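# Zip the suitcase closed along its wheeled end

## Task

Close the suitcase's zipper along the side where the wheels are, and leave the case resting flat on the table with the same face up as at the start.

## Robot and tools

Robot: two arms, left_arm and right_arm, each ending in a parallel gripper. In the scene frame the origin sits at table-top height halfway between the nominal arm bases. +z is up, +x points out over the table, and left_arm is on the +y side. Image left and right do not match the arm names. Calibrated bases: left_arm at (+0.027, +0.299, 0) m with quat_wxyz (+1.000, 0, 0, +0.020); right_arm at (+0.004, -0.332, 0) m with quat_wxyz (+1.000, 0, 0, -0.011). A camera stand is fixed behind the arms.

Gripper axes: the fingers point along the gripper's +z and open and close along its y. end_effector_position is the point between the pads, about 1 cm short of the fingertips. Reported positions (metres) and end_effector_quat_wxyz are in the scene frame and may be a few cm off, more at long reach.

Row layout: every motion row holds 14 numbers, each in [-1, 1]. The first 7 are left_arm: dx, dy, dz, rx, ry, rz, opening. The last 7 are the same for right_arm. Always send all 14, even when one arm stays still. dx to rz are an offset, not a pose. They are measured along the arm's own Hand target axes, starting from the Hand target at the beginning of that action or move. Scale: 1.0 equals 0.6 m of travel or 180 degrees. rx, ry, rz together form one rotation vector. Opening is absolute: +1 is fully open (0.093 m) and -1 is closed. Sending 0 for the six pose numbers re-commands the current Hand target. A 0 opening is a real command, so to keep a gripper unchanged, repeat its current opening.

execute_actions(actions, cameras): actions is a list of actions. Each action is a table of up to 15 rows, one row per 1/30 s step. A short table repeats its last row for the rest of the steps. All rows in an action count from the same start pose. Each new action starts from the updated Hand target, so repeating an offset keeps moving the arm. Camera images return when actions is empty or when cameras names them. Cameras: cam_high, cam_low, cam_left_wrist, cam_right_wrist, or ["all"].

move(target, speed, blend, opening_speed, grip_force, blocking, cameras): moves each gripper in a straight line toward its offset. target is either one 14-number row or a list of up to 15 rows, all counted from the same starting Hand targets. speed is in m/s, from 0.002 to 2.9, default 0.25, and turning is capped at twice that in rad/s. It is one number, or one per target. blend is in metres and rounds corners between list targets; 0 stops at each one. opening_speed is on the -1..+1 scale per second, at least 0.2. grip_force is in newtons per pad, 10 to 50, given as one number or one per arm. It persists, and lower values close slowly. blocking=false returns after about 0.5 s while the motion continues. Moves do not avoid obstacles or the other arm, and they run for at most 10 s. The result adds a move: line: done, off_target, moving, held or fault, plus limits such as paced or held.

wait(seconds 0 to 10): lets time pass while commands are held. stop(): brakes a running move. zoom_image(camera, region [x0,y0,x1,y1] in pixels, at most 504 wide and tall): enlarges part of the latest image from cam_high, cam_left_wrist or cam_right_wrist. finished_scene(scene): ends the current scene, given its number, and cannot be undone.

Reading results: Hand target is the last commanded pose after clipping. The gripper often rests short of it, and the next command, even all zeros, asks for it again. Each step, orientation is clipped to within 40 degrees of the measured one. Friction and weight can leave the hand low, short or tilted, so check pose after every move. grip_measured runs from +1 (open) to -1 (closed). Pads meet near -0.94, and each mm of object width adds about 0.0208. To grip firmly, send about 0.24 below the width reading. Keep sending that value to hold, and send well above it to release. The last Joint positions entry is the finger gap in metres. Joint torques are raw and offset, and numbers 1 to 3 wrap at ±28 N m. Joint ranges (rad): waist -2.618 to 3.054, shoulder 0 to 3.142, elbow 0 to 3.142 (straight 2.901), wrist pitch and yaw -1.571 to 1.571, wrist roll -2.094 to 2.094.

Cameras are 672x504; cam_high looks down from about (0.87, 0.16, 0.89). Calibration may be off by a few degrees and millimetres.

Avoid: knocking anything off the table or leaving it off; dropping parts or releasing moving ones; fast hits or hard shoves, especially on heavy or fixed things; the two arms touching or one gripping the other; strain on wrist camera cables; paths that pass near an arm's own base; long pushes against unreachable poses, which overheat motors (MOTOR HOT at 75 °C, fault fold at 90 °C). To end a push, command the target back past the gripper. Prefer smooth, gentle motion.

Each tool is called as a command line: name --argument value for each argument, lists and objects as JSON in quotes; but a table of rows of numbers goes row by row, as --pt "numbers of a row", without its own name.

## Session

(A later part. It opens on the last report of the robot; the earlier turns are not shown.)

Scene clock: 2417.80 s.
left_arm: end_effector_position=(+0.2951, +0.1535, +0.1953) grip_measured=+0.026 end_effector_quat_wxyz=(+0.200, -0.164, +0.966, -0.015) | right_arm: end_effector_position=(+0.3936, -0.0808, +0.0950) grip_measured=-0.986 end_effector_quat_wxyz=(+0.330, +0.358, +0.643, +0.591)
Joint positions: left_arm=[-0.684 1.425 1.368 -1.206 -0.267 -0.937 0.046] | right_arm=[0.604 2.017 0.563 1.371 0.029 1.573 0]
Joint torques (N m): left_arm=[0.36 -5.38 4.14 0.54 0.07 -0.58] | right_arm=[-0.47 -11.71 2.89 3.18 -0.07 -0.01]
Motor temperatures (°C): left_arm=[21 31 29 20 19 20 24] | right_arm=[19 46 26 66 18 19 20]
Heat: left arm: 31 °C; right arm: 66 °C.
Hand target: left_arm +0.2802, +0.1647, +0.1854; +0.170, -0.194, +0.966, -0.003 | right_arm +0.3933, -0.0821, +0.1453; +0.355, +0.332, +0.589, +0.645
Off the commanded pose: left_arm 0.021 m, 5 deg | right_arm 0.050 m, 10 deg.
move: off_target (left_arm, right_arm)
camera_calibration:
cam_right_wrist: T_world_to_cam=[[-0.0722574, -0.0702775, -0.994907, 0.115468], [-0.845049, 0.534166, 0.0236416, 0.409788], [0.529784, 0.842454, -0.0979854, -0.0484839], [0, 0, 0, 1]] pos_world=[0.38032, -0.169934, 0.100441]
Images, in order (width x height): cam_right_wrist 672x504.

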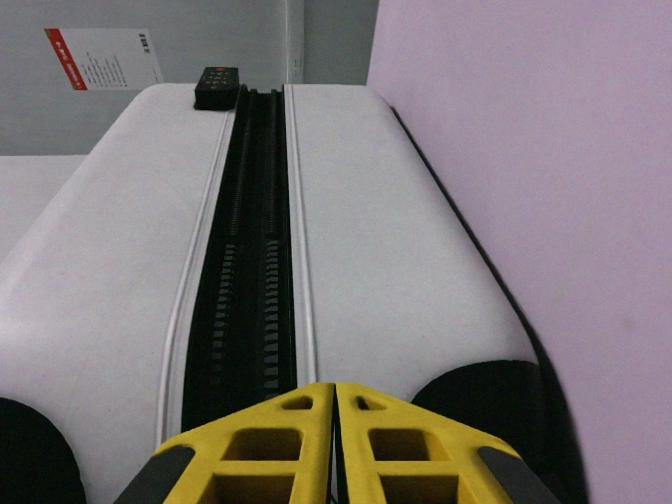

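move --pt "0 0 0 0 0 0 -0.25 0 -0.02 -0.1 0 0 0 -0.78" --pt "0 0 0 0 0 0 -0.25 0.11 -0.01 -0.107 0.1 -0.04 0 -0.78" --speed 0.12 --cameras '["cam_right_wrist"]'

Scene clock: 2433.17 s.
left_arm: end_effector_position=(+0.2951, +0.1535, +0.1953) grip_measured=+0.026 end_effector_quat_wxyz=(+0.200, -0.164, +0.966, -0.015) | right_arm: end_effector_position=(+0.2996, -0.0649, +0.1088) grip_measured=-0.782 end_effector_quat_wxyz=(+0.329, +0.421, +0.683, +0.497)
Joint positions: left_arm=[-0.684 1.425 1.368 -1.206 -0.267 -0.937 0.046] | right_arm=[0.948 1.572 0.44 0.802 0.469 1.691 0.008]
Joint torques (N m): left_arm=[0.4 -5.31 4.12 0.52 0.09 -0.57] | right_arm=[0.31 -8.29 6.79 1.95 0.25 -0.01]
Motor temperatures (°C): left_arm=[20 30 28 20 19 20 24] | right_arm=[19 47 26 71 18 19 20]
Heat: left arm: 30 °C; right arm: 71 °C.
Hand target: left_arm +0.2802, +0.1647, +0.1854; +0.170, -0.194, +0.966, -0.003 | right_arm +0.3046, -0.0594, +0.1345; +0.335, +0.423, +0.659, +0.524
Off the commanded pose: left_arm 0.021 m, 5 deg | right_arm 0.027 m, 4 deg.
move: off_target (left_arm, right_arm)
camera_calibration:
cam_right_wrist: T_world_to_cam=[[-0.251462, -0.176517, -0.951635, 0.165655], [-0.769832, 0.63241, 0.0861179, 0.29861], [0.586622, 0.754254, -0.294915, -0.0119833], [0, 0, 0, 1]] pos_world=[0.278565, -0.150565, 0.128393]
Images, in order (width x height): cam_right_wrist 672x504.

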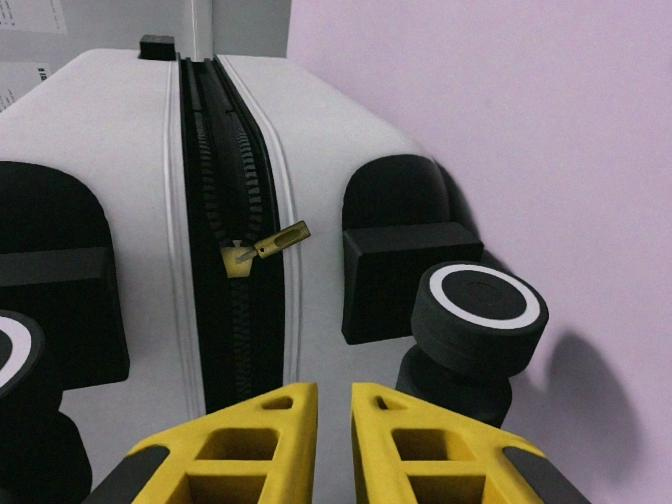

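move --pt "0 0 0 0 0 0 -0.25 0.06 0.06 0 0 0 0 -0.78" --pt "0 0 0 0 0 0 -0.25 0.07 0.06 0.08 0 0 0 -0.78" --speed 0.12 --cameras '["cam_right_wrist"]'

Scene clock: 2440.53 s.
left_arm: end_effector_position=(+0.2992, +0.1635, +0.1950) grip_measured=+0.026 end_effector_quat_wxyz=(+0.208, -0.196, +0.958, -0.005) | right_arm: end_effector_position=(+0.3275, -0.0039, +0.1509) grip_measured=-0.782 end_effector_quat_wxyz=(+0.332, +0.427, +0.665, +0.515)
Joint positions: left_arm=[-0.665 1.425 1.363 -1.208 -0.297 -0.984 0.046] | right_arm=[1 1.682 0.746 0.643 0.531 1.721 0.008]
Joint torques (N m): left_arm=[-0.83 -5.42 4.53 0.55 0.33 -0.11] | right_arm=[-1.44 -5.05 7.87 2.01 -0.05 -0.22]
Motor temperatures (°C): left_arm=[20 30 28 20 19 20 24] | right_arm=[19 46 26 65 18 19 20]
Heat: left arm: 30 °C; right arm: 65 °C.
Hand target: left_arm +0.2802, +0.1647, +0.1855; +0.170, -0.193, +0.966, -0.003 | right_arm +0.3370, +0.0016, +0.1586; +0.335, +0.423, +0.659, +0.523
Off the commanded pose: left_arm 0.021 m, 4 deg | right_arm 0.013 m, 1 deg.
move: off_target (left_arm, right_arm)
camera_calibration:
cam_right_wrist: T_world_to_cam=[[-0.230334, -0.130204, -0.964362, 0.218668], [-0.762282, 0.64014, 0.0956396, 0.274034], [0.604874, 0.757145, -0.246698, -0.0751734], [0, 0, 0, 1]] pos_world=[0.304728, -0.0900314, 0.166122]
Images, in order (width x height): cam_right_wrist 672x504.

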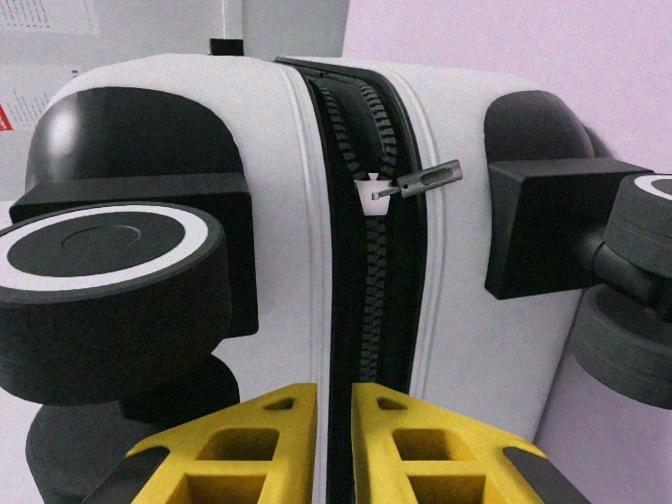

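move --target '[0,0,0,0,0,0,-0.25,0.0,-0.018,0.115,0,0,0,-0.78]' --speed 0.09 --cameras '["cam_right_wrist"]'

Scene clock: 2447.03 s.
left_arm: end_effector_position=(+0.3117, +0.1865, +0.1955) grip_measured=+0.026 end_effector_quat_wxyz=(+0.237, -0.273, +0.932, +0.015) | right_arm: end_effector_position=(+0.3762, +0.0354, +0.1503) grip_measured=-0.782 end_effector_quat_wxyz=(+0.322, +0.416, +0.644, +0.555)
Joint positions: left_arm=[-0.621 1.425 1.348 -1.191 -0.379 -1.093 0.046] | right_arm=[0.936 1.91 0.939 0.777 0.435 1.701 0.008]
Joint torques (N m): left_arm=[-3.88 -6.02 5.5 0.34 1.01 0.95] | right_arm=[-3.49 -4.78 8.16 1.44 0.05 -0.23]
Motor temperatures (°C): left_arm=[20 30 28 20 19 20 24] | right_arm=[19 45 28 61 18 19 20]
Heat: left arm: 30 °C; right arm: 61 °C.
Hand target: left_arm +0.2802, +0.1647, +0.1855; +0.170, -0.194, +0.966, -0.003 | right_arm +0.3958, +0.0287, +0.1325; +0.335, +0.423, +0.659, +0.523
Off the commanded pose: left_arm 0.040 m, 13 deg | right_arm 0.027 m, 4 deg.
move: off_target (left_arm, right_arm)
camera_calibration:
cam_right_wrist: T_world_to_cam=[[-0.181009, -0.0637211, -0.981415, 0.216015], [-0.788478, 0.605844, 0.106088, 0.295559], [0.587825, 0.793027, -0.159906, -0.142509], [0, 0, 0, 1]] pos_world=[0.355913, -0.0522845, 0.157857]
Images, in order (width x height): cam_right_wrist 672x504.

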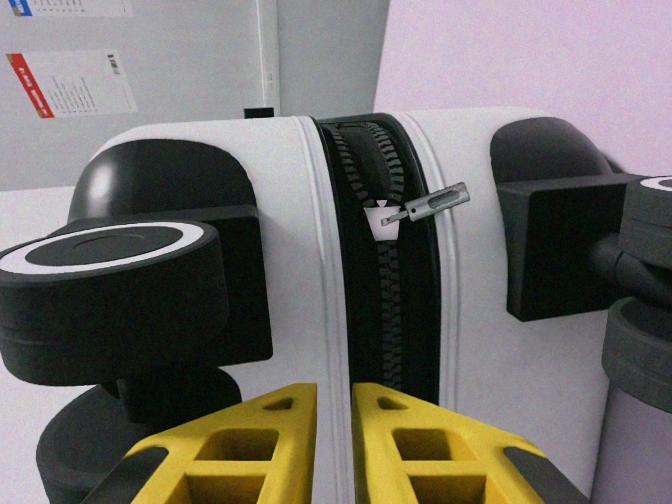

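move --target '[0,0,0,0,0,0,-0.25,-0.03,-0.03,-0.06,0,0,0,-0.78]' --speed 0.08 --cameras '["cam_high","cam_right_wrist"]'

Scene clock: 2454.47 s.
left_arm: end_effector_position=(+0.2968, +0.1826, +0.1939) grip_measured=+0.026 end_effector_quat_wxyz=(+0.211, -0.252, +0.944, +0.012) | right_arm: end_effector_position=(+0.3661, -0.0040, +0.0935) grip_measured=-0.782 end_effector_quat_wxyz=(+0.324, +0.430, +0.682, +0.495)
Joint positions: left_arm=[-0.636 1.41 1.348 -1.238 -0.333 -1.072 0.046] | right_arm=[0.901 1.91 0.792 0.782 0.428 1.698 0.008]
Joint torques (N m): left_arm=[-3.04 -4.49 5.55 0.89 0.63 0.7] | right_arm=[-0.16 -12.59 4.18 2.25 0.15 -0.19]
Motor temperatures (°C): left_arm=[21 30 29 20 19 20 24] | right_arm=[19 44 28 57 18 19 20]
Heat: left arm: 30 °C; right arm: 57 °C.
Hand target: left_arm +0.2802, +0.1647, +0.1855; +0.170, -0.194, +0.966, -0.003 | right_arm +0.3677, -0.0039, +0.1231; +0.335, +0.423, +0.659, +0.524
Off the commanded pose: left_arm 0.026 m, 9 deg | right_arm 0.030 m, 4 deg.
move: off_target (left_arm, right_arm)
camera_calibration:
cam_right_wrist: T_world_to_cam=[[-0.269644, -0.165754, -0.948587, 0.184923], [-0.761431, 0.639742, 0.104656, 0.307793], [0.589504, 0.750504, -0.298713, -0.102179], [0, 0, 0, 1]] pos_world=[0.344462, -0.0895708, 0.112681]
Images, in order (width x height): cam_high 672x504, cam_right_wrist 672x504.

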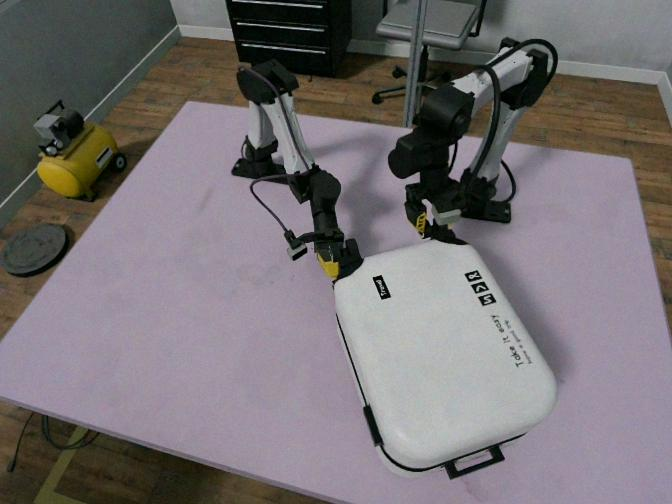

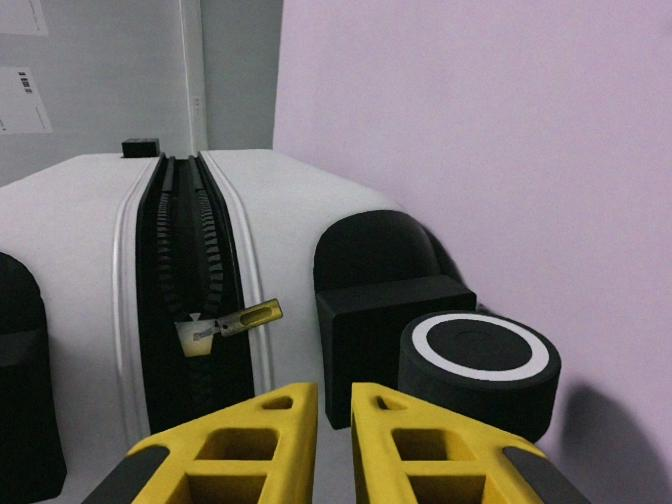

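move --target '[0,0,0,0,0,0,-0.25,0,0,-0.13,0,0,0,-0.78]' --speed 0.12

move --target '[-0.06,0.16,0.01,0,0,0.1,-0.25,0,0,0,0,0,0,-0.78]' --speed 0.06 --cameras '["cam_high","cam_right_wrist"]'

Scene clock: 2469.50 s.
left_arm: end_effector_position=(+0.2968, +0.1826, +0.1939) grip_measured=+0.026 end_effector_quat_wxyz=(+0.211, -0.252, +0.944, +0.012) | right_arm: end_effector_position=(+0.3004, -0.0328, +0.1284) grip_measured=-0.782 end_effector_quat_wxyz=(+0.332, +0.419, +0.673, +0.512)
Joint positions: left_arm=[-0.636 1.41 1.348 -1.238 -0.333 -1.072 0.046] | right_arm=[1.017 1.61 0.554 0.753 0.536 1.712 0.008]
Joint torques (N m): left_arm=[-2.95 -4.31 5.42 0.83 0.63 0.71] | right_arm=[0.35 -8.91 4.15 1.87 0.26 0.01]
Motor temperatures (°C): left_arm=[21 29 29 20 19 20 24] | right_arm=[19 46 28 57 18 19 20]
Heat: left arm: 29 °C; right arm: 57 °C.
Hand target: left_arm +0.2802, +0.1647, +0.1855; +0.170, -0.194, +0.966, -0.003 | right_arm +0.2986, -0.0357, +0.1407; +0.335, +0.423, +0.659, +0.523
Off the commanded pose: left_arm 0.026 m, 9 deg | right_arm 0.013 m, 2 deg.
move: off_target (left_arm, right_arm)

Scene clock: 2472.63 s.
left_arm: end_effector_position=(+0.2942, +0.2632, +0.1971) grip_measured=+0.026 end_effector_quat_wxyz=(+0.203, -0.084, +0.976, +0.004) | right_arm: end_effector_position=(+0.3004, -0.0328, +0.1283) grip_measured=-0.782 end_effector_quat_wxyz=(+0.332, +0.420, +0.673, +0.512)
Joint positions: left_arm=[-0.25 1.228 1.219 -1.172 -0.123 -0.357 0.046] | right_arm=[1.017 1.61 0.554 0.753 0.536 1.712 0.008]
Joint torques (N m): left_arm=[-0.27 -3.12 4.21 0.77 0 0.86] | right_arm=[0.43 -9.01 4.14 1.92 0.25 -0.02]
Motor temperatures (°C): left_arm=[21 29 29 20 19 20 24] | right_arm=[19 47 28 56 18 19 20]
Heat: left arm: 29 °C; right arm: 56 °C.
Hand target: left_arm +0.2776, +0.2674, +0.1847; +0.169, -0.040, +0.985, +0.023 | right_arm +0.2987, -0.0357, +0.1407; +0.335, +0.423, +0.659, +0.523
Off the commanded pose: left_arm 0.021 m, 7 deg | right_arm 0.013 m, 2 deg.
move: off_target (left_arm, right_arm)
camera_calibration:
cam_right_wrist: T_world_to_cam=[[-0.22895, -0.150397, -0.96175, 0.185392], [-0.771333, 0.630731, 0.0849872, 0.277878], [0.593824, 0.761288, -0.260412, -0.0372452], [0, 0, 0, 1]] pos_world=[0.278899, -0.11903, 0.144986]
Images, in order (width x height): cam_high 672x504, cam_right_wrist 672x504.

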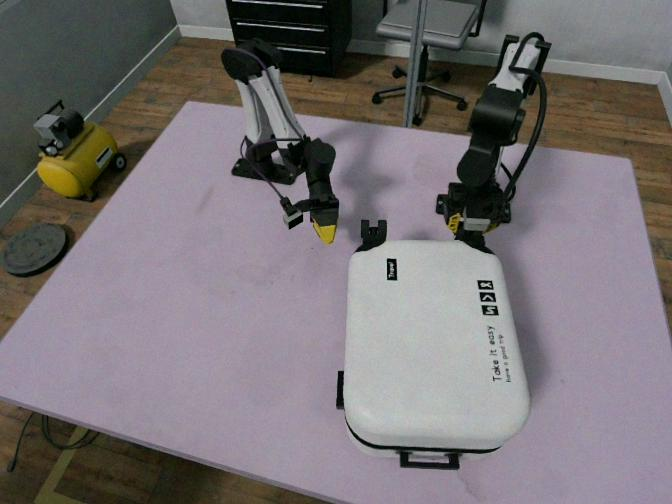

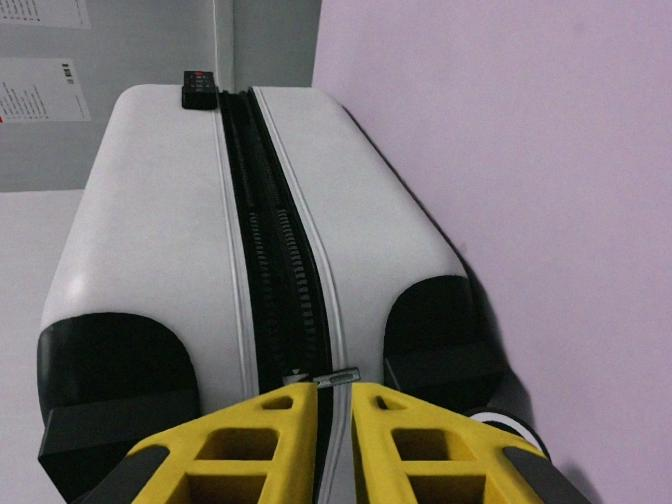

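move --target '[0,0,0,0,0,0,-0.25,0.147,0.015,0.07,0,0.03,0,-0.78]' --speed 0.12 --cameras '["cam_right_wrist"]'

Scene clock: 2481.30 s.
left_arm: end_effector_position=(+0.2942, +0.2632, +0.1971) grip_measured=+0.026 end_effector_quat_wxyz=(+0.203, -0.084, +0.976, +0.004) | right_arm: end_effector_position=(+0.2972, +0.0558, +0.1310) grip_measured=-0.782 end_effector_quat_wxyz=(+0.302, +0.394, +0.685, +0.533)
Joint positions: left_arm=[-0.25 1.228 1.219 -1.172 -0.123 -0.357 0.046] | right_arm=[1.127 1.829 0.827 0.704 0.55 1.736 0.008]
Joint torques (N m): left_arm=[-0.44 -3.18 4.25 0.74 0 0.83] | right_arm=[0.16 -7.02 7.45 1.89 0.22 -0.01]
Motor temperatures (°C): left_arm=[21 28 28 20 19 21 24] | right_arm=[19 47 28 55 18 19 20]
Heat: left arm: 28 °C; right arm: 55 °C.
Hand target: left_arm +0.2776, +0.2674, +0.1847; +0.169, -0.040, +0.985, +0.023 | right_arm +0.3008, +0.0624, +0.1400; +0.304, +0.398, +0.674, +0.543
Off the commanded pose: left_arm 0.021 m, 7 deg | right_arm 0.012 m, 2 deg.
move: off_target (left_arm, right_arm)
camera_calibration:
cam_right_wrist: T_world_to_cam=[[-0.219873, -0.147775, -0.964271, 0.198097], [-0.824718, 0.556118, 0.102827, 0.236903], [0.521053, 0.81786, -0.244148, -0.0857344], [0, 0, 0, 1]] pos_world=[0.283607, -0.0323534, 0.145728]
Images, in order (width x height): cam_right_wrist 672x504.

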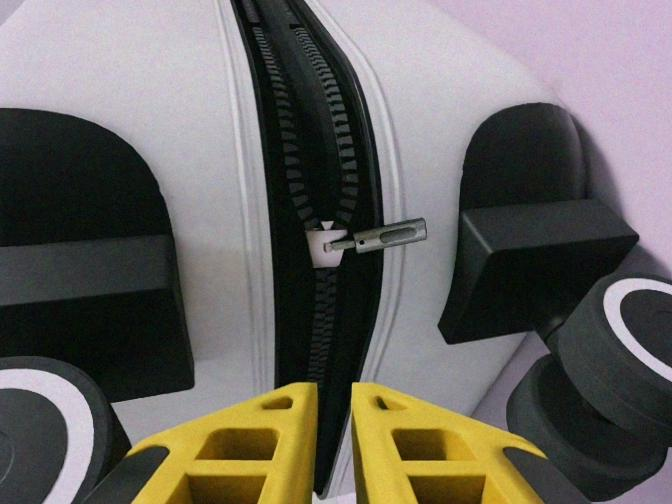

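move --target '[0,0,0,0,0,0,-0.25,0.03,0.01,0.09,0,0,0,-0.78]' --speed 0.1 --cameras '["cam_right_wrist"]'

Scene clock: 2489.43 s.
left_arm: end_effector_position=(+0.2964, +0.2651, +0.1973) grip_measured=+0.026 end_effector_quat_wxyz=(+0.207, -0.084, +0.975, +0.005) | right_arm: end_effector_position=(+0.3290, +0.0954, +0.1255) grip_measured=-0.782 end_effector_quat_wxyz=(+0.303, +0.402, +0.680, +0.533)
Joint positions: left_arm=[-0.242 1.228 1.217 -1.162 -0.124 -0.349 0.046] | right_arm=[1.105 2.001 1.047 0.66 0.544 1.743 0.008]
Joint torques (N m): left_arm=[-1.05 -3.33 4.37 0.68 -0.02 0.73] | right_arm=[-1.17 -7.56 9.06 1.87 -0.08 -0.16]
Heat: left arm: 28 °C; right arm: 54 °C.
Hand target: left_arm +0.2776, +0.2673, +0.1847; +0.169, -0.040, +0.985, +0.023 | right_arm +0.3386, +0.1051, +0.1342; +0.304, +0.398, +0.674, +0.543
Off the commanded pose: left_arm 0.023 m, 7 deg | right_arm 0.016 m, 1 deg.
move: off_target (left_arm, right_arm)
camera_calibration:
cam_right_wrist: T_world_to_cam=[[-0.22489, -0.133921, -0.965137, 0.206072], [-0.814578, 0.569373, 0.110802, 0.236114], [0.534685, 0.811097, -0.237136, -0.140763], [0, 0, 0, 1]] pos_world=[0.313941, 0.00733298, 0.139346]
Images, in order (width x height): cam_right_wrist 672x504.

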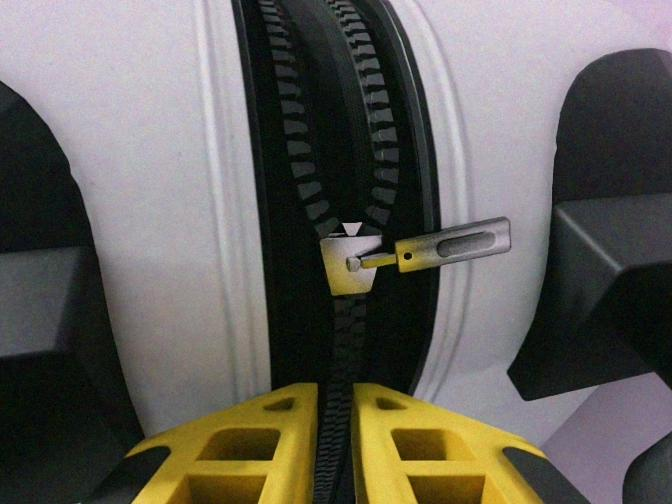

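move --target '[0,0.03,0,0,0,0,-0.25,-0.09,0.008,0.012,0,0.01,0,-0.78]' --speed 0.06 --cameras '["cam_right_wrist"]'

Scene clock: 2494.37 s.
left_arm: end_effector_position=(+0.3060, +0.2755, +0.1980) grip_measured=+0.026 end_effector_quat_wxyz=(+0.220, -0.084, +0.972, -0.002) | right_arm: end_effector_position=(+0.3375, +0.0979, +0.1208) grip_measured=-0.782 end_effector_quat_wxyz=(+0.257, +0.339, +0.714, +0.556)
Joint positions: left_arm=[-0.179 1.228 1.208 -1.116 -0.093 -0.291 0.046] | right_arm=[1.023 1.999 1.012 0.722 0.296 1.661 0.008]
Joint torques (N m): left_arm=[0.83 -4.56 4.71 0.18 0.02 0.97] | right_arm=[-6.31 -12.64 4.16 1.94 0.74 0.23]
Heat: left arm: 28 °C; right arm: 54 °C.
Hand target: left_arm +0.2760, +0.2852, +0.1852; +0.169, -0.040, +0.985, +0.023 | right_arm +0.3725, +0.0622, +0.1359; +0.293, +0.389, +0.679, +0.549
Off the commanded pose: left_arm 0.034 m, 8 deg | right_arm 0.052 m, 8 deg.
move: off_target (left_arm, right_arm)
camera_calibration:
cam_right_wrist: T_world_to_cam=[[-0.19671, -0.177722, -0.96422, 0.198545], [-0.902156, 0.417925, 0.107018, 0.286955], [0.383952, 0.890929, -0.242543, -0.104724], [0, 0, 0, 1]] pos_world=[0.338143, 0.00866246, 0.135332]
Images, in order (width x height): cam_right_wrist 672x504.

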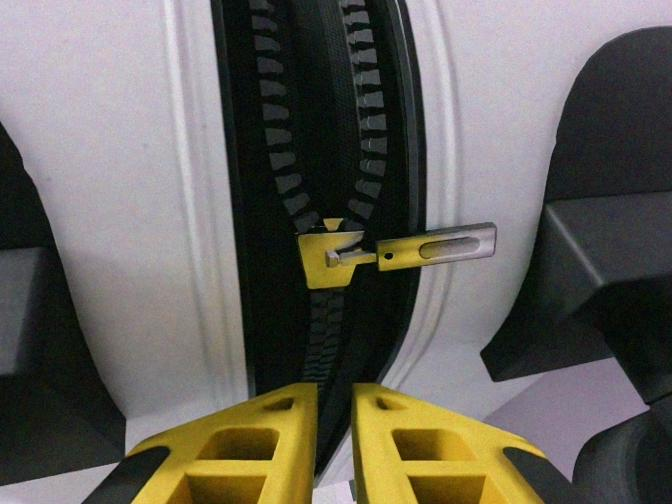

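move --target '[0,0,0,0,0,0,-0.25,-0.01,0.008,-0.05,0,-0.03,0,-0.78]' --speed 0.06 --cameras '["cam_right_wrist"]'

Scene clock: 2499.83 s.
left_arm: end_effector_position=(+0.3055, +0.2808, +0.1982) grip_measured=+0.026 end_effector_quat_wxyz=(+0.220, -0.077, +0.972, +0.004) | right_arm: end_effector_position=(+0.3546, +0.0444, +0.1237) grip_measured=-0.782 end_effector_quat_wxyz=(+0.320, +0.412, +0.682, +0.512)
Joint positions: left_arm=[-0.161 1.226 1.208 -1.119 -0.093 -0.259 0.046] | right_arm=[0.995 1.917 0.937 0.669 0.485 1.703 0.008]
Joint torques (N m): left_arm=[-0.31 -4.45 4.55 0.27 -0.03 0.64] | right_arm=[0.44 -13.31 4.45 1.93 0.24 -0.01]
Heat: left arm: 28 °C; right arm: 54 °C.
Hand target: left_arm +0.2760, +0.2853, +0.1852; +0.169, -0.040, +0.985, +0.023 | right_arm +0.3520, +0.0420, +0.1473; +0.325, +0.415, +0.664, +0.530
Off the commanded pose: left_arm 0.033 m, 8 deg | right_arm 0.024 m, 3 deg.
move: off_target (left_arm, right_arm)
camera_calibration:
cam_right_wrist: T_world_to_cam=[[-0.237252, -0.162473, -0.957765, 0.208019], [-0.788771, 0.607718, 0.0922982, 0.277635], [0.567055, 0.777356, -0.272337, -0.119173], [0, 0, 0, 1]] pos_world=[0.335921, -0.0422866, 0.141153]
Images, in order (width x height): cam_right_wrist 672x504.

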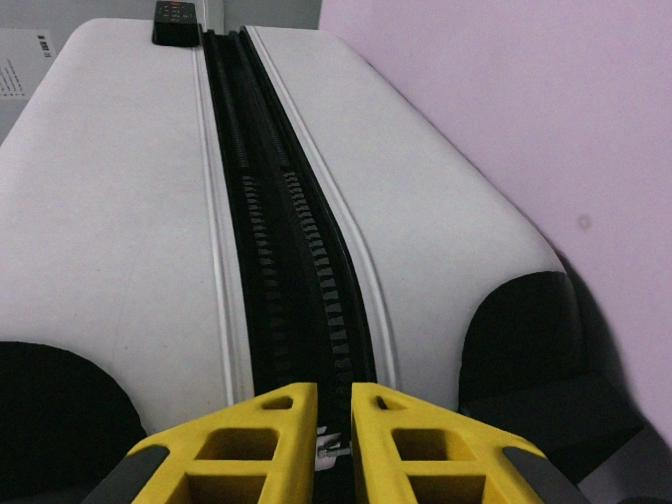

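zoom_image --camera "cam_right_wrist" --region '[240, 340, 430, 503]'

Scaled by 2.653 from the camera's 672x504 image, which has a finer 960x720 frame.

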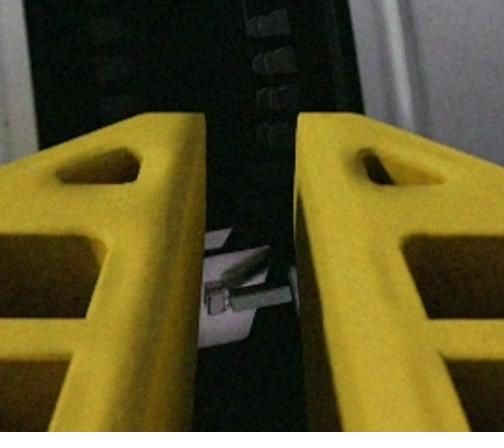

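move --pt "0 0 0 0 0 0 -0.25 0.04 -0.01 -0.03 0 0.02 0 -0.78" --pt "0 0 0 0 0 0 -0.25 0.1 -0.01 -0.01 0 0.06 0 -0.78" --speed 0.1 --cameras '["cam_right_wrist"]'

Scene clock: 2516.17 s.
left_arm: end_effector_position=(+0.3055, +0.2808, +0.1982) grip_measured=+0.026 end_effector_quat_wxyz=(+0.220, -0.077, +0.972, +0.004) | right_arm: end_effector_position=(+0.3159, +0.0818, +0.1283) grip_measured=-0.782 end_effector_quat_wxyz=(+0.262, +0.367, +0.707, +0.544)
Joint positions: left_arm=[-0.161 1.226 1.208 -1.119 -0.093 -0.259 0.046] | right_arm=[1.069 1.902 0.934 0.672 0.387 1.716 0.008]
Joint torques (N m): left_arm=[-0.34 -4.37 4.51 0.28 -0.01 0.68] | right_arm=[0.39 -7.8 7.6 2.22 0.06 -0.06]
Heat: left arm: 28 °C; right arm: 53 °C.
Hand target: left_arm +0.2760, +0.2853, +0.1852; +0.169, -0.040, +0.985, +0.023 | right_arm +0.3187, +0.0927, +0.1432; +0.261, +0.363, +0.692, +0.567
Off the commanded pose: left_arm 0.033 m, 8 deg | right_arm 0.019 m, 3 deg.
move: off_target (left_arm, right_arm)
camera_calibration:
cam_right_wrist: T_world_to_cam=[[-0.232762, -0.164082, -0.958592, 0.208091], [-0.874195, 0.467204, 0.132298, 0.257286], [0.426151, 0.868791, -0.252187, -0.0905394], [0, 0, 0, 1]] pos_world=[0.311937, -0.00740162, 0.142603]
Images, in order (width x height): cam_right_wrist 672x504.

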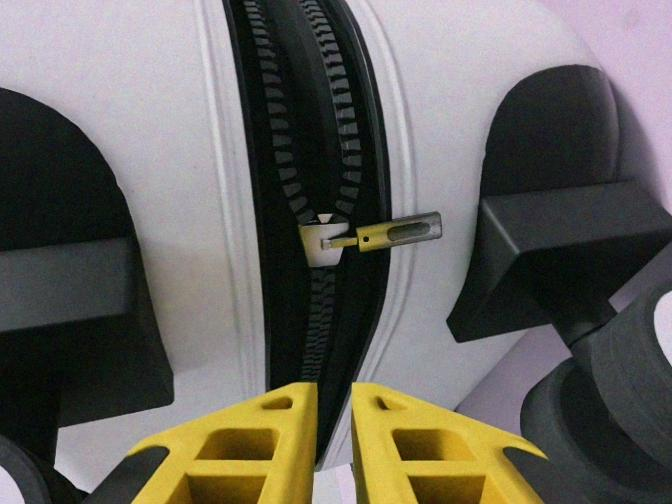

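move --pt "0 0 0 0 0 0 -0.25 0.0 0.006 0.05 0 0 0 -0.78" --pt "0.03 0 0 0 0 0 -0.25 -0.11 0.016 0.045 0 0 0 -0.78" --speed 0.07 --cameras '["cam_right_wrist"]'

Scene clock: 2524.87 s.
left_arm: end_effector_position=(+0.2981, +0.2853, +0.1986) grip_measured=+0.026 end_effector_quat_wxyz=(+0.240, -0.084, +0.967, +0.008) | right_arm: end_effector_position=(+0.3816, +0.0544, +0.1138) grip_measured=-0.782 end_effector_quat_wxyz=(+0.255, +0.368, +0.714, +0.539)
Joint positions: left_arm=[-0.158 1.162 1.153 -1.089 -0.11 -0.264 0.046] | right_arm=[0.878 1.981 0.994 0.689 0.193 1.665 0.008]
Joint torques (N m): left_arm=[-1.65 -3.88 4.3 -0.04 0.08 0.65] | right_arm=[0.35 -13.35 5.27 2.2 0.07 0.01]
Motor temperatures (°C): left_arm=[20 27 28 19 19 20 24] | right_arm=[19 48 28 55 18 19 20]
Heat: left arm: 28 °C; right arm: 55 °C.
Hand target: left_arm +0.2591, +0.2840, +0.1792; +0.169, -0.040, +0.985, +0.023 | right_arm +0.3812, +0.0570, +0.1434; +0.261, +0.363, +0.692, +0.567
Off the commanded pose: left_arm 0.044 m, 10 deg | right_arm 0.030 m, 4 deg.
move: off_target (left_arm, right_arm)
camera_calibration:
cam_right_wrist: T_world_to_cam=[[-0.248563, -0.174149, -0.952832, 0.210869], [-0.875655, 0.460909, 0.144189, 0.32902], [0.414059, 0.870192, -0.267059, -0.0921902], [0, 0, 0, 1]] pos_world=[0.378694, -0.0347023, 0.128862]
Images, in order (width x height): cam_right_wrist 672x504.

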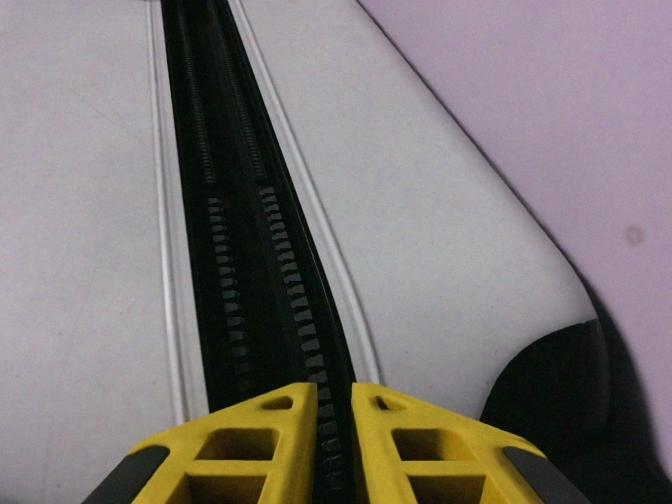

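move --pt "-0.02 0 0 0 0 0 -0.25 0.0 0 -0.06 0 0 0 -0.78" --pt "-0.02 0 0 0 0 0 -0.25 0.1 -0.005 -0.055 0 -0.02 0 -0.78" --speed 0.12 --cameras '["cam_right_wrist"]'

Scene clock: 2530.23 s.
left_arm: end_effector_position=(+0.2975, +0.2859, +0.1983) grip_measured=+0.026 end_effector_quat_wxyz=(+0.238, -0.082, +0.968, +0.009) | right_arm: end_effector_position=(+0.3147, +0.0743, +0.1324) grip_measured=-0.782 end_effector_quat_wxyz=(+0.279, +0.379, +0.703, +0.533)
Joint positions: left_arm=[-0.156 1.163 1.154 -1.094 -0.11 -0.259 0.046] | right_arm=[1.082 1.875 0.929 0.635 0.447 1.72 0.008]
Joint torques (N m): left_arm=[-0.9 -1.16 7.1 0.05 0.13 0.66] | right_arm=[0.5 -7.9 8.24 2.15 0.22 -0.02]
Motor temperatures (°C): left_arm=[20 27 28 19 19 20 24] | right_arm=[19 49 28 55 18 19 20]
Heat: left arm: 28 °C; right arm: 55 °C.
Hand target: left_arm +0.2704, +0.2848, +0.1832; +0.169, -0.040, +0.985, +0.023 | right_arm +0.3191, +0.0848, +0.1506; +0.283, +0.381, +0.684, +0.555
Off the commanded pose: left_arm 0.031 m, 10 deg | right_arm 0.022 m, 3 deg.
move: off_target (left_arm, right_arm)
camera_calibration:
cam_right_wrist: T_world_to_cam=[[-0.235243, -0.171494, -0.956687, 0.211628], [-0.85272, 0.508755, 0.11848, 0.251173], [0.466401, 0.843657, -0.265917, -0.0915154], [0, 0, 0, 1]] pos_world=[0.306647, -0.014285, 0.148367]
Images, in order (width x height): cam_right_wrist 672x504.

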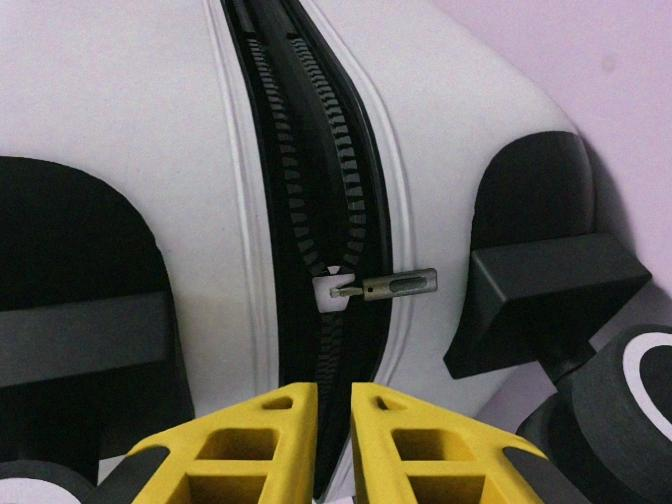

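move --pt "0 0 0 0 0 0 -0.25 0.045 0.01 0.04 0 0 0 -0.78" --pt "0 0 0 0 0 0 -0.25 0.035 0.008 0.1 0 0 0 -0.78" --speed 0.07 --cameras '["cam_right_wrist"]'

Scene clock: 2537.23 s.
left_arm: end_effector_position=(+0.3011, +0.2956, +0.1985) grip_measured=+0.026 end_effector_quat_wxyz=(+0.243, -0.110, +0.964, +0.020) | right_arm: end_effector_position=(+0.3484, +0.1171, +0.1259) grip_measured=-0.782 end_effector_quat_wxyz=(+0.291, +0.399, +0.691, +0.527)
Joint positions: left_arm=[-0.135 1.17 1.154 -1.081 -0.136 -0.29 0.046] | right_arm=[1.079 2.069 1.191 0.561 0.493 1.743 0.008]
Joint torques (N m): left_arm=[-2.07 -1.89 7.06 -0.04 0.35 0.98] | right_arm=[-1.01 -8.23 9.94 2.15 -0.39 -0.3]
Motor temperatures (°C): left_arm=[20 26 28 19 19 20 24] | right_arm=[19 48 29 55 18 19 20]
Heat: left arm: 28 °C; right arm: 55 °C.
Hand target: left_arm +0.2704, +0.2848, +0.1832; +0.169, -0.040, +0.985, +0.023 | right_arm +0.3570, +0.1355, +0.1425; +0.283, +0.380, +0.684, +0.555
Off the commanded pose: left_arm 0.036 m, 12 deg | right_arm 0.026 m, 4 deg.
move: off_target (left_arm, right_arm)
camera_calibration:
cam_right_wrist: T_world_to_cam=[[-0.245484, -0.152141, -0.957387, 0.222088], [-0.824434, 0.55229, 0.123628, 0.243357], [0.509947, 0.819652, -0.261009, -0.158073], [0, 0, 0, 1]] pos_world=[0.33576, 0.0289499, 0.14128]
Images, in order (width x height): cam_right_wrist 672x504.

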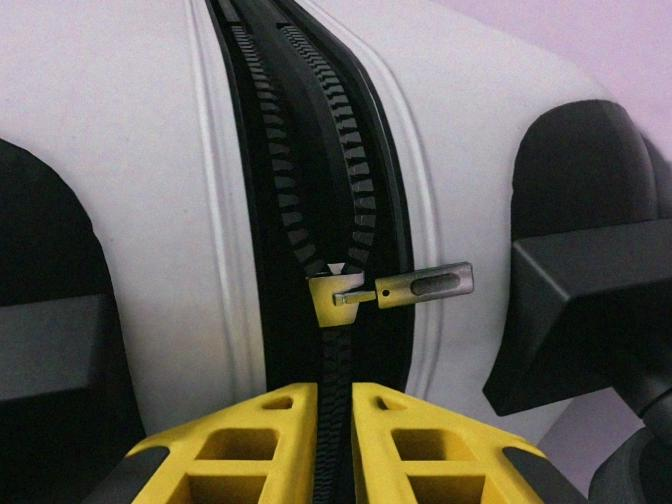

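move --target '[0.04,0.01,0,0,0,0,-0.25,-0.12,0.012,0.0,0,0.015,0,-0.78]' --speed 0.06 --cameras '["cam_right_wrist"]'

Scene clock: 2547.00 s.
left_arm: end_effector_position=(+0.2838, +0.2974, +0.1987) grip_measured=+0.026 end_effector_quat_wxyz=(+0.246, -0.109, +0.963, +0.017) | right_arm: end_effector_position=(+0.3930, +0.0751, +0.1125) grip_measured=-0.782 end_effector_quat_wxyz=(+0.253, +0.368, +0.719, +0.532)
Joint positions: left_arm=[-0.13 1.097 1.112 -1.103 -0.128 -0.283 0.046] | right_arm=[0.89 2.046 1.113 0.616 0.205 1.666 0.008]
Joint torques (N m): left_arm=[-1.83 -2.58 4 0.04 0.31 1] | right_arm=[-0.21 -13.7 5.91 2.32 0.17 0]
Motor temperatures (°C): left_arm=[20 26 28 19 19 21 24] | right_arm=[19 48 30 56 18 19 20]
Heat: left arm: 28 °C; right arm: 56 °C.
Hand target: left_arm +0.2473, +0.2891, +0.1754; +0.169, -0.040, +0.985, +0.023 | right_arm +0.3982, +0.0761, +0.1470; +0.266, +0.367, +0.690, +0.564
Off the commanded pose: left_arm 0.044 m, 12 deg | right_arm 0.035 m, 5 deg.
move: off_target (left_arm, right_arm)
camera_calibration:
cam_right_wrist: T_world_to_cam=[[-0.258525, -0.188544, -0.947426, 0.220541], [-0.874438, 0.462466, 0.146575, 0.328709], [0.410516, 0.866358, -0.284429, -0.111632], [0, 0, 0, 1]] pos_world=[0.390278, -0.0137219, 0.129015]
Images, in order (width x height): cam_right_wrist 672x504.

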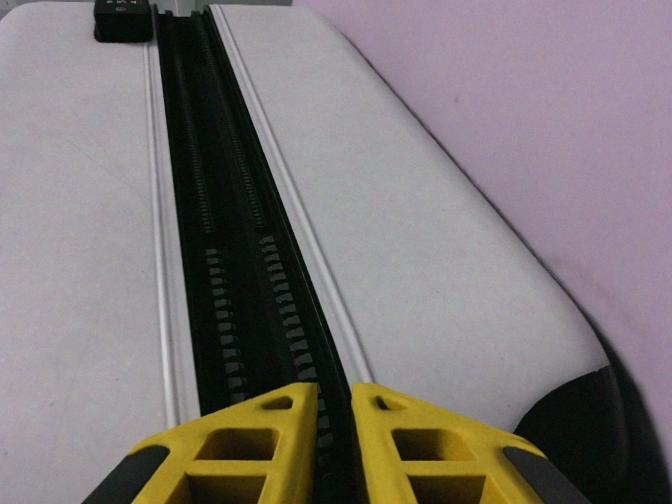

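move --pt "-0.02 0 0 0 0 0 -0.25 0.0 0 -0.09 0 0 0 -0.78" --pt "-0.02 0 0 0 0 0 -0.25 0.07 -0.005 -0.09 -0.07 -0.2 0 -0.78" --speed 0.12 --cameras '["cam_right_wrist","cam_high"]'

Scene clock: 2565.23 s.
left_arm: end_effector_position=(+0.2847, +0.2981, +0.1985) grip_measured=+0.026 end_effector_quat_wxyz=(+0.243, -0.108, +0.964, +0.018) | right_arm: end_effector_position=(+0.3314, +0.0431, +0.1480) grip_measured=-0.782 end_effector_quat_wxyz=(+0.531, +0.522, +0.487, +0.456)
Joint positions: left_arm=[-0.125 1.105 1.118 -1.106 -0.126 -0.277 0.046] | right_arm=[1.206 2.171 1.164 0.938 1.294 1.596 0.008]
Joint torques (N m): left_arm=[-1.68 -0.23 6.48 0.14 0.34 0.98] | right_arm=[1.92 -8.91 8.84 1.59 -0.92 -0.44]
Motor temperatures (°C): left_arm=[20 25 28 19 19 21 24] | right_arm=[19 50 30 55 18 19 20]
Heat: left arm: 28 °C; right arm: 55 °C.
Hand target: left_arm +0.2586, +0.2900, +0.1793; +0.168, -0.040, +0.985, +0.023 | right_arm +0.3307, +0.0783, +0.1581; +0.504, +0.492, +0.509, +0.494
Off the commanded pose: left_arm 0.033 m, 12 deg | right_arm 0.037 m, 7 deg.
move: off_target (left_arm, right_arm)
camera_calibration:
cam_right_wrist: T_world_to_cam=[[-0.040659, -0.0587825, -0.997442, 0.161775], [-0.337843, 0.940281, -0.0416421, 0.113875], [0.940324, 0.335286, -0.0580901, -0.234779], [0, 0, 0, 1]] pos_world=[0.265818, -0.0188468, 0.152465]
Images, in order (width x height): cam_high 672x504, cam_right_wrist 672x504.

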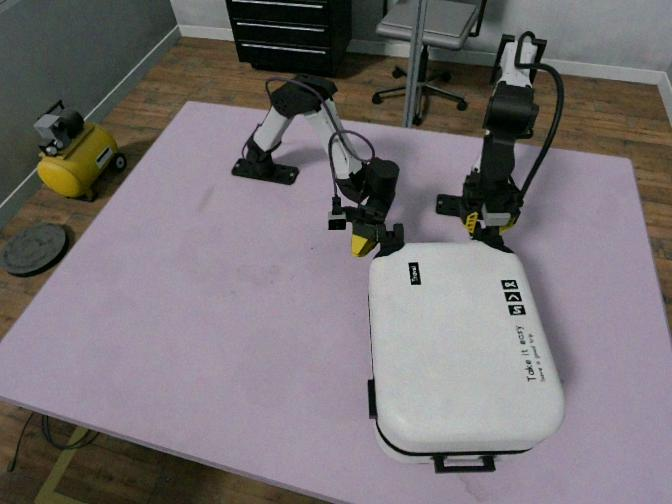

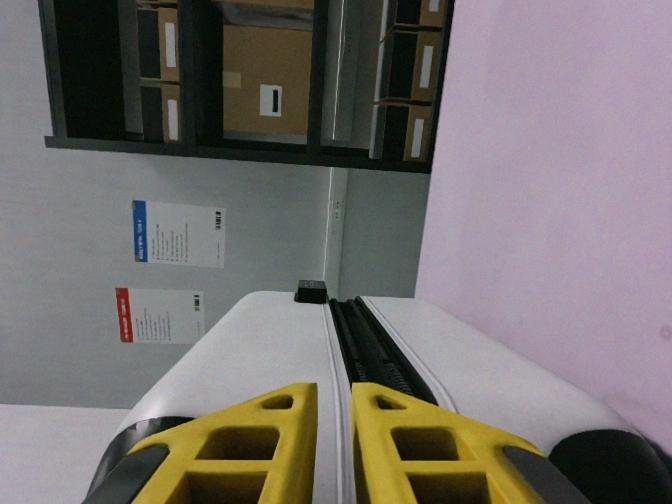

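move --target '[0,0,0,0,0,0,-0.25,0.14,-0.02,0.0,0,0.05,0,-0.78]' --speed 0.12 --cameras '["cam_right_wrist"]'

Scene clock: 2571.80 s.
left_arm: end_effector_position=(+0.2837, +0.3097, +0.1982) grip_measured=+0.026 end_effector_quat_wxyz=(+0.241, -0.133, +0.961, +0.028) | right_arm: end_effector_position=(+0.3251, +0.1569, +0.1375) grip_measured=-0.782 end_effector_quat_wxyz=(+0.464, +0.451, +0.553, +0.525)
Joint positions: left_arm=[-0.09 1.107 1.12 -1.112 -0.141 -0.291 0.046] | right_arm=[1.268 2.381 1.495 0.846 1.084 1.567 0.008]
Joint torques (N m): left_arm=[-3.84 -0.62 6.01 0.21 0.43 1.19] | right_arm=[-0.72 -11.33 7.84 1.59 -0.06 -0.14]
Heat: left arm: 28 °C; right arm: 54 °C.
Hand target: left_arm +0.2586, +0.2900, +0.1794; +0.169, -0.040, +0.985, +0.023 | right_arm +0.3301, +0.1619, +0.1440; +0.463, +0.452, +0.547, +0.531
Off the commanded pose: left_arm 0.037 m, 14 deg | right_arm 0.010 m, 1 deg.
move: off_target (left_arm)
camera_calibration:
cam_right_wrist: T_world_to_cam=[[-0.0235462, -0.0655113, -0.997574, 0.153289], [-0.578534, 0.814684, -0.0398454, 0.102107], [0.815318, 0.576192, -0.0570832, -0.264845], [0, 0, 0, 1]] pos_world=[0.278615, 0.0794587, 0.141867]
Images, in order (width x height): cam_right_wrist 672x504.

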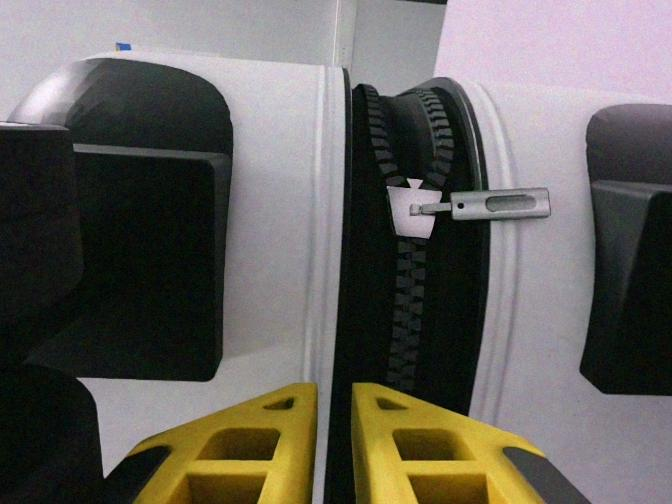

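move --pt "0 0 0 0 0 0 -0.25 0.0 -0.042 0.0 0 0 0 -0.78" --pt "0 0 0 0 0 0 -0.25 0.01 -0.036 0.08 0 0 0 -0.78" --speed 0.08 --cameras '["cam_right_wrist"]'

Scene clock: 2579.90 s.
left_arm: end_effector_position=(+0.2905, +0.3092, +0.1989) grip_measured=+0.026 end_effector_quat_wxyz=(+0.250, -0.138, +0.958, +0.025) | right_arm: end_effector_position=(+0.3465, +0.1675, +0.1196) grip_measured=-0.782 end_effector_quat_wxyz=(+0.472, +0.464, +0.539, +0.521)
Joint positions: left_arm=[-0.091 1.118 1.12 -1.084 -0.142 -0.302 0.046] | right_arm=[1.241 2.5 1.631 0.846 1.095 1.565 0.008]
Joint torques (N m): left_arm=[-3.52 -1.58 6.13 -0.03 0.47 1.29] | right_arm=[-4.96 -10.97 9.21 1.4 -0.95 -0.16]
Heat: left arm: 28 °C; right arm: 52 °C.
Hand target: left_arm +0.2586, +0.2899, +0.1795; +0.169, -0.040, +0.985, +0.023 | right_arm +0.3764, +0.1750, +0.1219; +0.463, +0.452, +0.547, +0.531
Off the commanded pose: left_arm 0.042 m, 15 deg | right_arm 0.031 m, 2 deg.
move: off_target (left_arm, right_arm)
camera_calibration:
cam_right_wrist: T_world_to_cam=[[-0.0195478, -0.0501261, -0.998552, 0.132738], [-0.546539, 0.836848, -0.0313096, 0.0893126], [0.837205, 0.545136, -0.0437544, -0.293436], [0, 0, 0, 1]] pos_world=[0.297074, 0.0918751, 0.122503]
Images, in order (width x height): cam_right_wrist 672x504.

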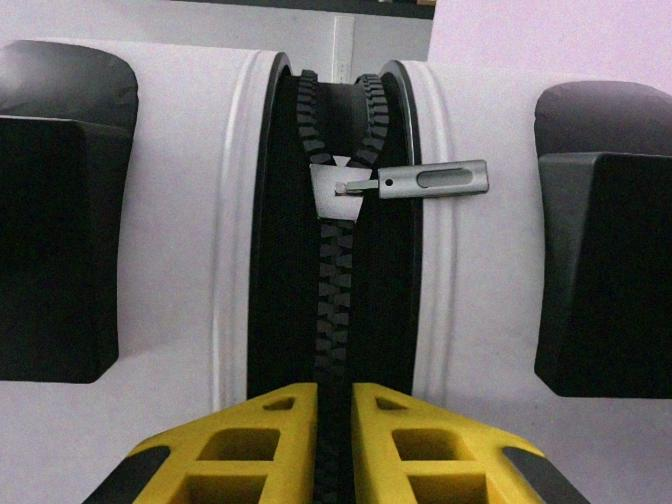

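move --target '[0.02,0.03,0,0,0,0,-0.25,-0.13,0.02,0.0,0,0,0,-0.78]' --speed 0.06 --cameras '["cam_right_wrist"]'

Scene clock: 2586.67 s.
left_arm: end_effector_position=(+0.2908, +0.3162, +0.1991) grip_measured=+0.026 end_effector_quat_wxyz=(+0.255, -0.128, +0.958, +0.019) | right_arm: end_effector_position=(+0.3618, +0.1293, +0.1182) grip_measured=-0.782 end_effector_quat_wxyz=(+0.434, +0.426, +0.573, +0.549)
Joint positions: left_arm=[-0.039 1.104 1.107 -1.066 -0.102 -0.237 0.046] | right_arm=[1.155 2.356 1.341 0.984 0.871 1.565 0.008]
Joint torques (N m): left_arm=[-0.61 -4.18 4.07 -0.21 0.43 1.51] | right_arm=[-5.42 -15.57 4.07 1.58 0.42 -0.16]
Motor temperatures (°C): left_arm=[21 25 28 19 19 22 24] | right_arm=[20 49 31 50 18 19 20]
Heat: left arm: 28 °C; right arm: 50 °C.
Hand target: left_arm +0.2457, +0.3070, +0.1760; +0.169, -0.040, +0.985, +0.023 | right_arm +0.3892, +0.0984, +0.1358; +0.463, +0.452, +0.547, +0.531
Off the commanded pose: left_arm 0.051 m, 14 deg | right_arm 0.045 m, 6 deg.
move: off_target (left_arm, right_arm)
camera_calibration:
cam_right_wrist: T_world_to_cam=[[-0.020557, -0.0584009, -0.998082, 0.131169], [-0.656735, 0.753502, -0.0305633, 0.180015], [0.753841, 0.654847, -0.0538437, -0.268275], [0, 0, 0, 1]] pos_world=[0.323155, 0.0476981, 0.121975]
Images, in order (width x height): cam_right_wrist 672x504.

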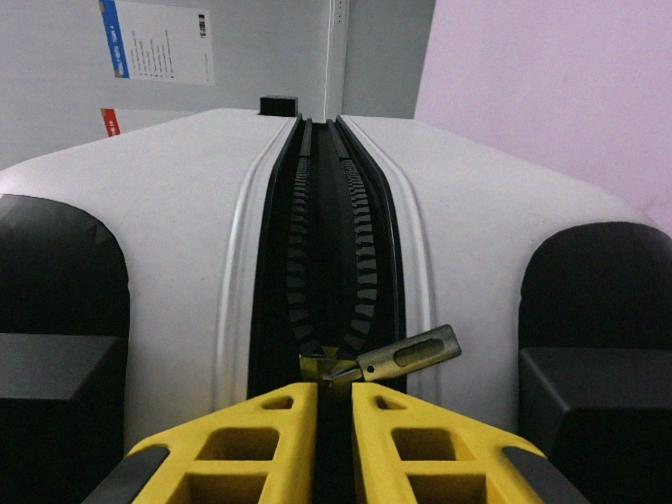

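move --target '[0.02,0.02,0,0,0,0,-0.25,-0.06,0.014,0.05,0,0.02,0,-0.78]' --speed 0.06 --cameras '["cam_right_wrist"]'

Scene clock: 2591.50 s.
left_arm: end_effector_position=(+0.2721, +0.3290, +0.1994) grip_measured=+0.026 end_effector_quat_wxyz=(+0.254, -0.105, +0.961, +0.024) | right_arm: end_effector_position=(+0.4245, +0.0679, +0.1155) grip_measured=-0.782 end_effector_quat_wxyz=(+0.440, +0.435, +0.582, +0.528)
Joint positions: left_arm=[0.042 1.035 1.075 -1.098 -0.06 -0.119 0.046] | right_arm=[0.973 2.292 1.246 0.974 0.715 1.565 0.008]
Joint torques (N m): left_arm=[-1.13 -2.02 3.74 -0.04 0.31 1.05] | right_arm=[0.13 -15.43 5.44 1.85 0.12 -0.16]
Heat: left arm: 28 °C; right arm: 52 °C.
Hand target: left_arm +0.2335, +0.3181, +0.1724; +0.169, -0.040, +0.985, +0.023 | right_arm +0.4246, +0.0681, +0.1449; +0.445, +0.435, +0.561, +0.545
Off the commanded pose: left_arm 0.048 m, 13 deg | right_arm 0.029 m, 3 deg.
move: off_target (left_arm, right_arm)
camera_calibration:
cam_right_wrist: T_world_to_cam=[[-0.0498536, -0.0884332, -0.994834, 0.140364], [-0.637461, 0.769619, -0.0364685, 0.258865], [0.768868, 0.63235, -0.094741, -0.275683], [0, 0, 0, 1]] pos_world=[0.383978, -0.0124863, 0.122961]
Images, in order (width x height): cam_right_wrist 672x504.

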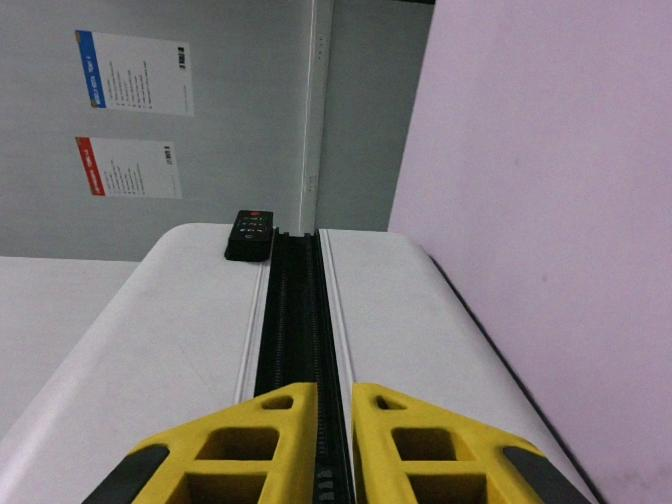

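move --pt "-0.02 0 0 0 0 0 -0.25 -0.02 0 -0.13 0 0 0 -0.78" --pt "-0.02 0 0 0 0 0 -0.25 0.05 0 -0.14 0 0.1 0 -0.78" --speed 0.12 --cameras '["cam_right_wrist"]'

Scene clock: 2602.63 s.
left_arm: end_effector_position=(+0.2729, +0.3292, +0.1993) grip_measured=+0.026 end_effector_quat_wxyz=(+0.250, -0.104, +0.962, +0.023) | right_arm: end_effector_position=(+0.3343, +0.0805, +0.1075) grip_measured=-0.782 end_effector_quat_wxyz=(+0.349, +0.345, +0.659, +0.571)
Joint positions: left_arm=[0.045 1.046 1.084 -1.104 -0.057 -0.117 0.046] | right_arm=[1.072 2.112 0.92 1.07 0.508 1.565 0.008]
Joint torques (N m): left_arm=[-1.39 0.38 5.87 0.12 0.27 1.05] | right_arm=[-0.69 -14.31 3.92 2.41 0.03 -0.11]
Heat: left arm: 28 °C; right arm: 53 °C.
Hand target: left_arm +0.2447, +0.3190, +0.1764; +0.169, -0.040, +0.985, +0.023 | right_arm +0.3361, +0.0784, +0.1449; +0.352, +0.345, +0.624, +0.607
Off the commanded pose: left_arm 0.038 m, 12 deg | right_arm 0.037 m, 6 deg.
move: off_target (left_arm, right_arm)
camera_calibration:
cam_right_wrist: T_world_to_cam=[[-0.0589881, -0.136338, -0.988905, 0.135177], [-0.840763, 0.540853, -0.0244147, 0.276456], [0.53818, 0.829994, -0.146532, -0.148173], [0, 0, 0, 1]] pos_world=[0.320151, -0.00810942, 0.118715]
Images, in order (width x height): cam_right_wrist 672x504.

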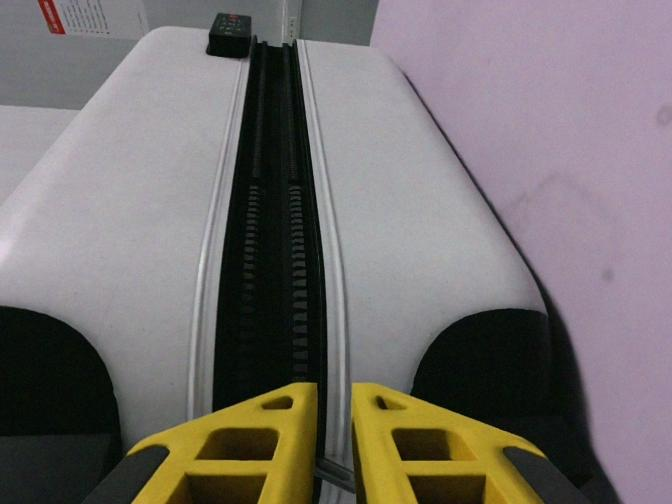

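move --target '[0,0,0,0,0,0,-0.25,0.08,0.01,-0.02,0.06,0,0,-0.78]' --speed 0.12 --cameras '["cam_right_wrist"]'

Scene clock: 2609.57 s.
left_arm: end_effector_position=(+0.2729, +0.3292, +0.1993) grip_measured=+0.026 end_effector_quat_wxyz=(+0.250, -0.104, +0.962, +0.023) | right_arm: end_effector_position=(+0.2985, +0.1083, +0.1097) grip_measured=-0.782 end_effector_quat_wxyz=(+0.317, +0.368, +0.709, +0.512)
Joint positions: left_arm=[0.045 1.046 1.084 -1.104 -0.057 -0.117 0.046] | right_arm=[1.182 2.018 1.033 0.645 0.595 1.691 0.008]
Joint torques (N m): left_arm=[-1.47 0.31 5.91 0.12 0.28 1] | right_arm=[0.31 -14.41 7.32 1.85 0.27 0.03]
Heat: left arm: 28 °C; right arm: 53 °C.
Hand target: left_arm +0.2447, +0.3190, +0.1764; +0.169, -0.040, +0.985, +0.023 | right_arm +0.3011, +0.1136, +0.1501; +0.318, +0.376, +0.678, +0.545
Off the commanded pose: left_arm 0.038 m, 12 deg | right_arm 0.041 m, 5 deg.
move: off_target (left_arm, right_arm)
camera_calibration:
cam_right_wrist: T_world_to_cam=[[-0.198813, -0.230425, -0.952564, 0.186952], [-0.839347, 0.541802, 0.044121, 0.223304], [0.505934, 0.808303, -0.301124, -0.122704], [0, 0, 0, 1]] pos_world=[0.286678, 0.0212741, 0.131283]
Images, in order (width x height): cam_right_wrist 672x504.

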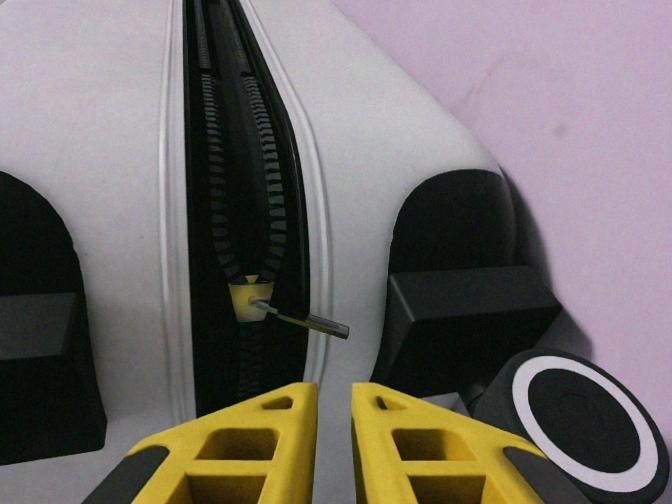

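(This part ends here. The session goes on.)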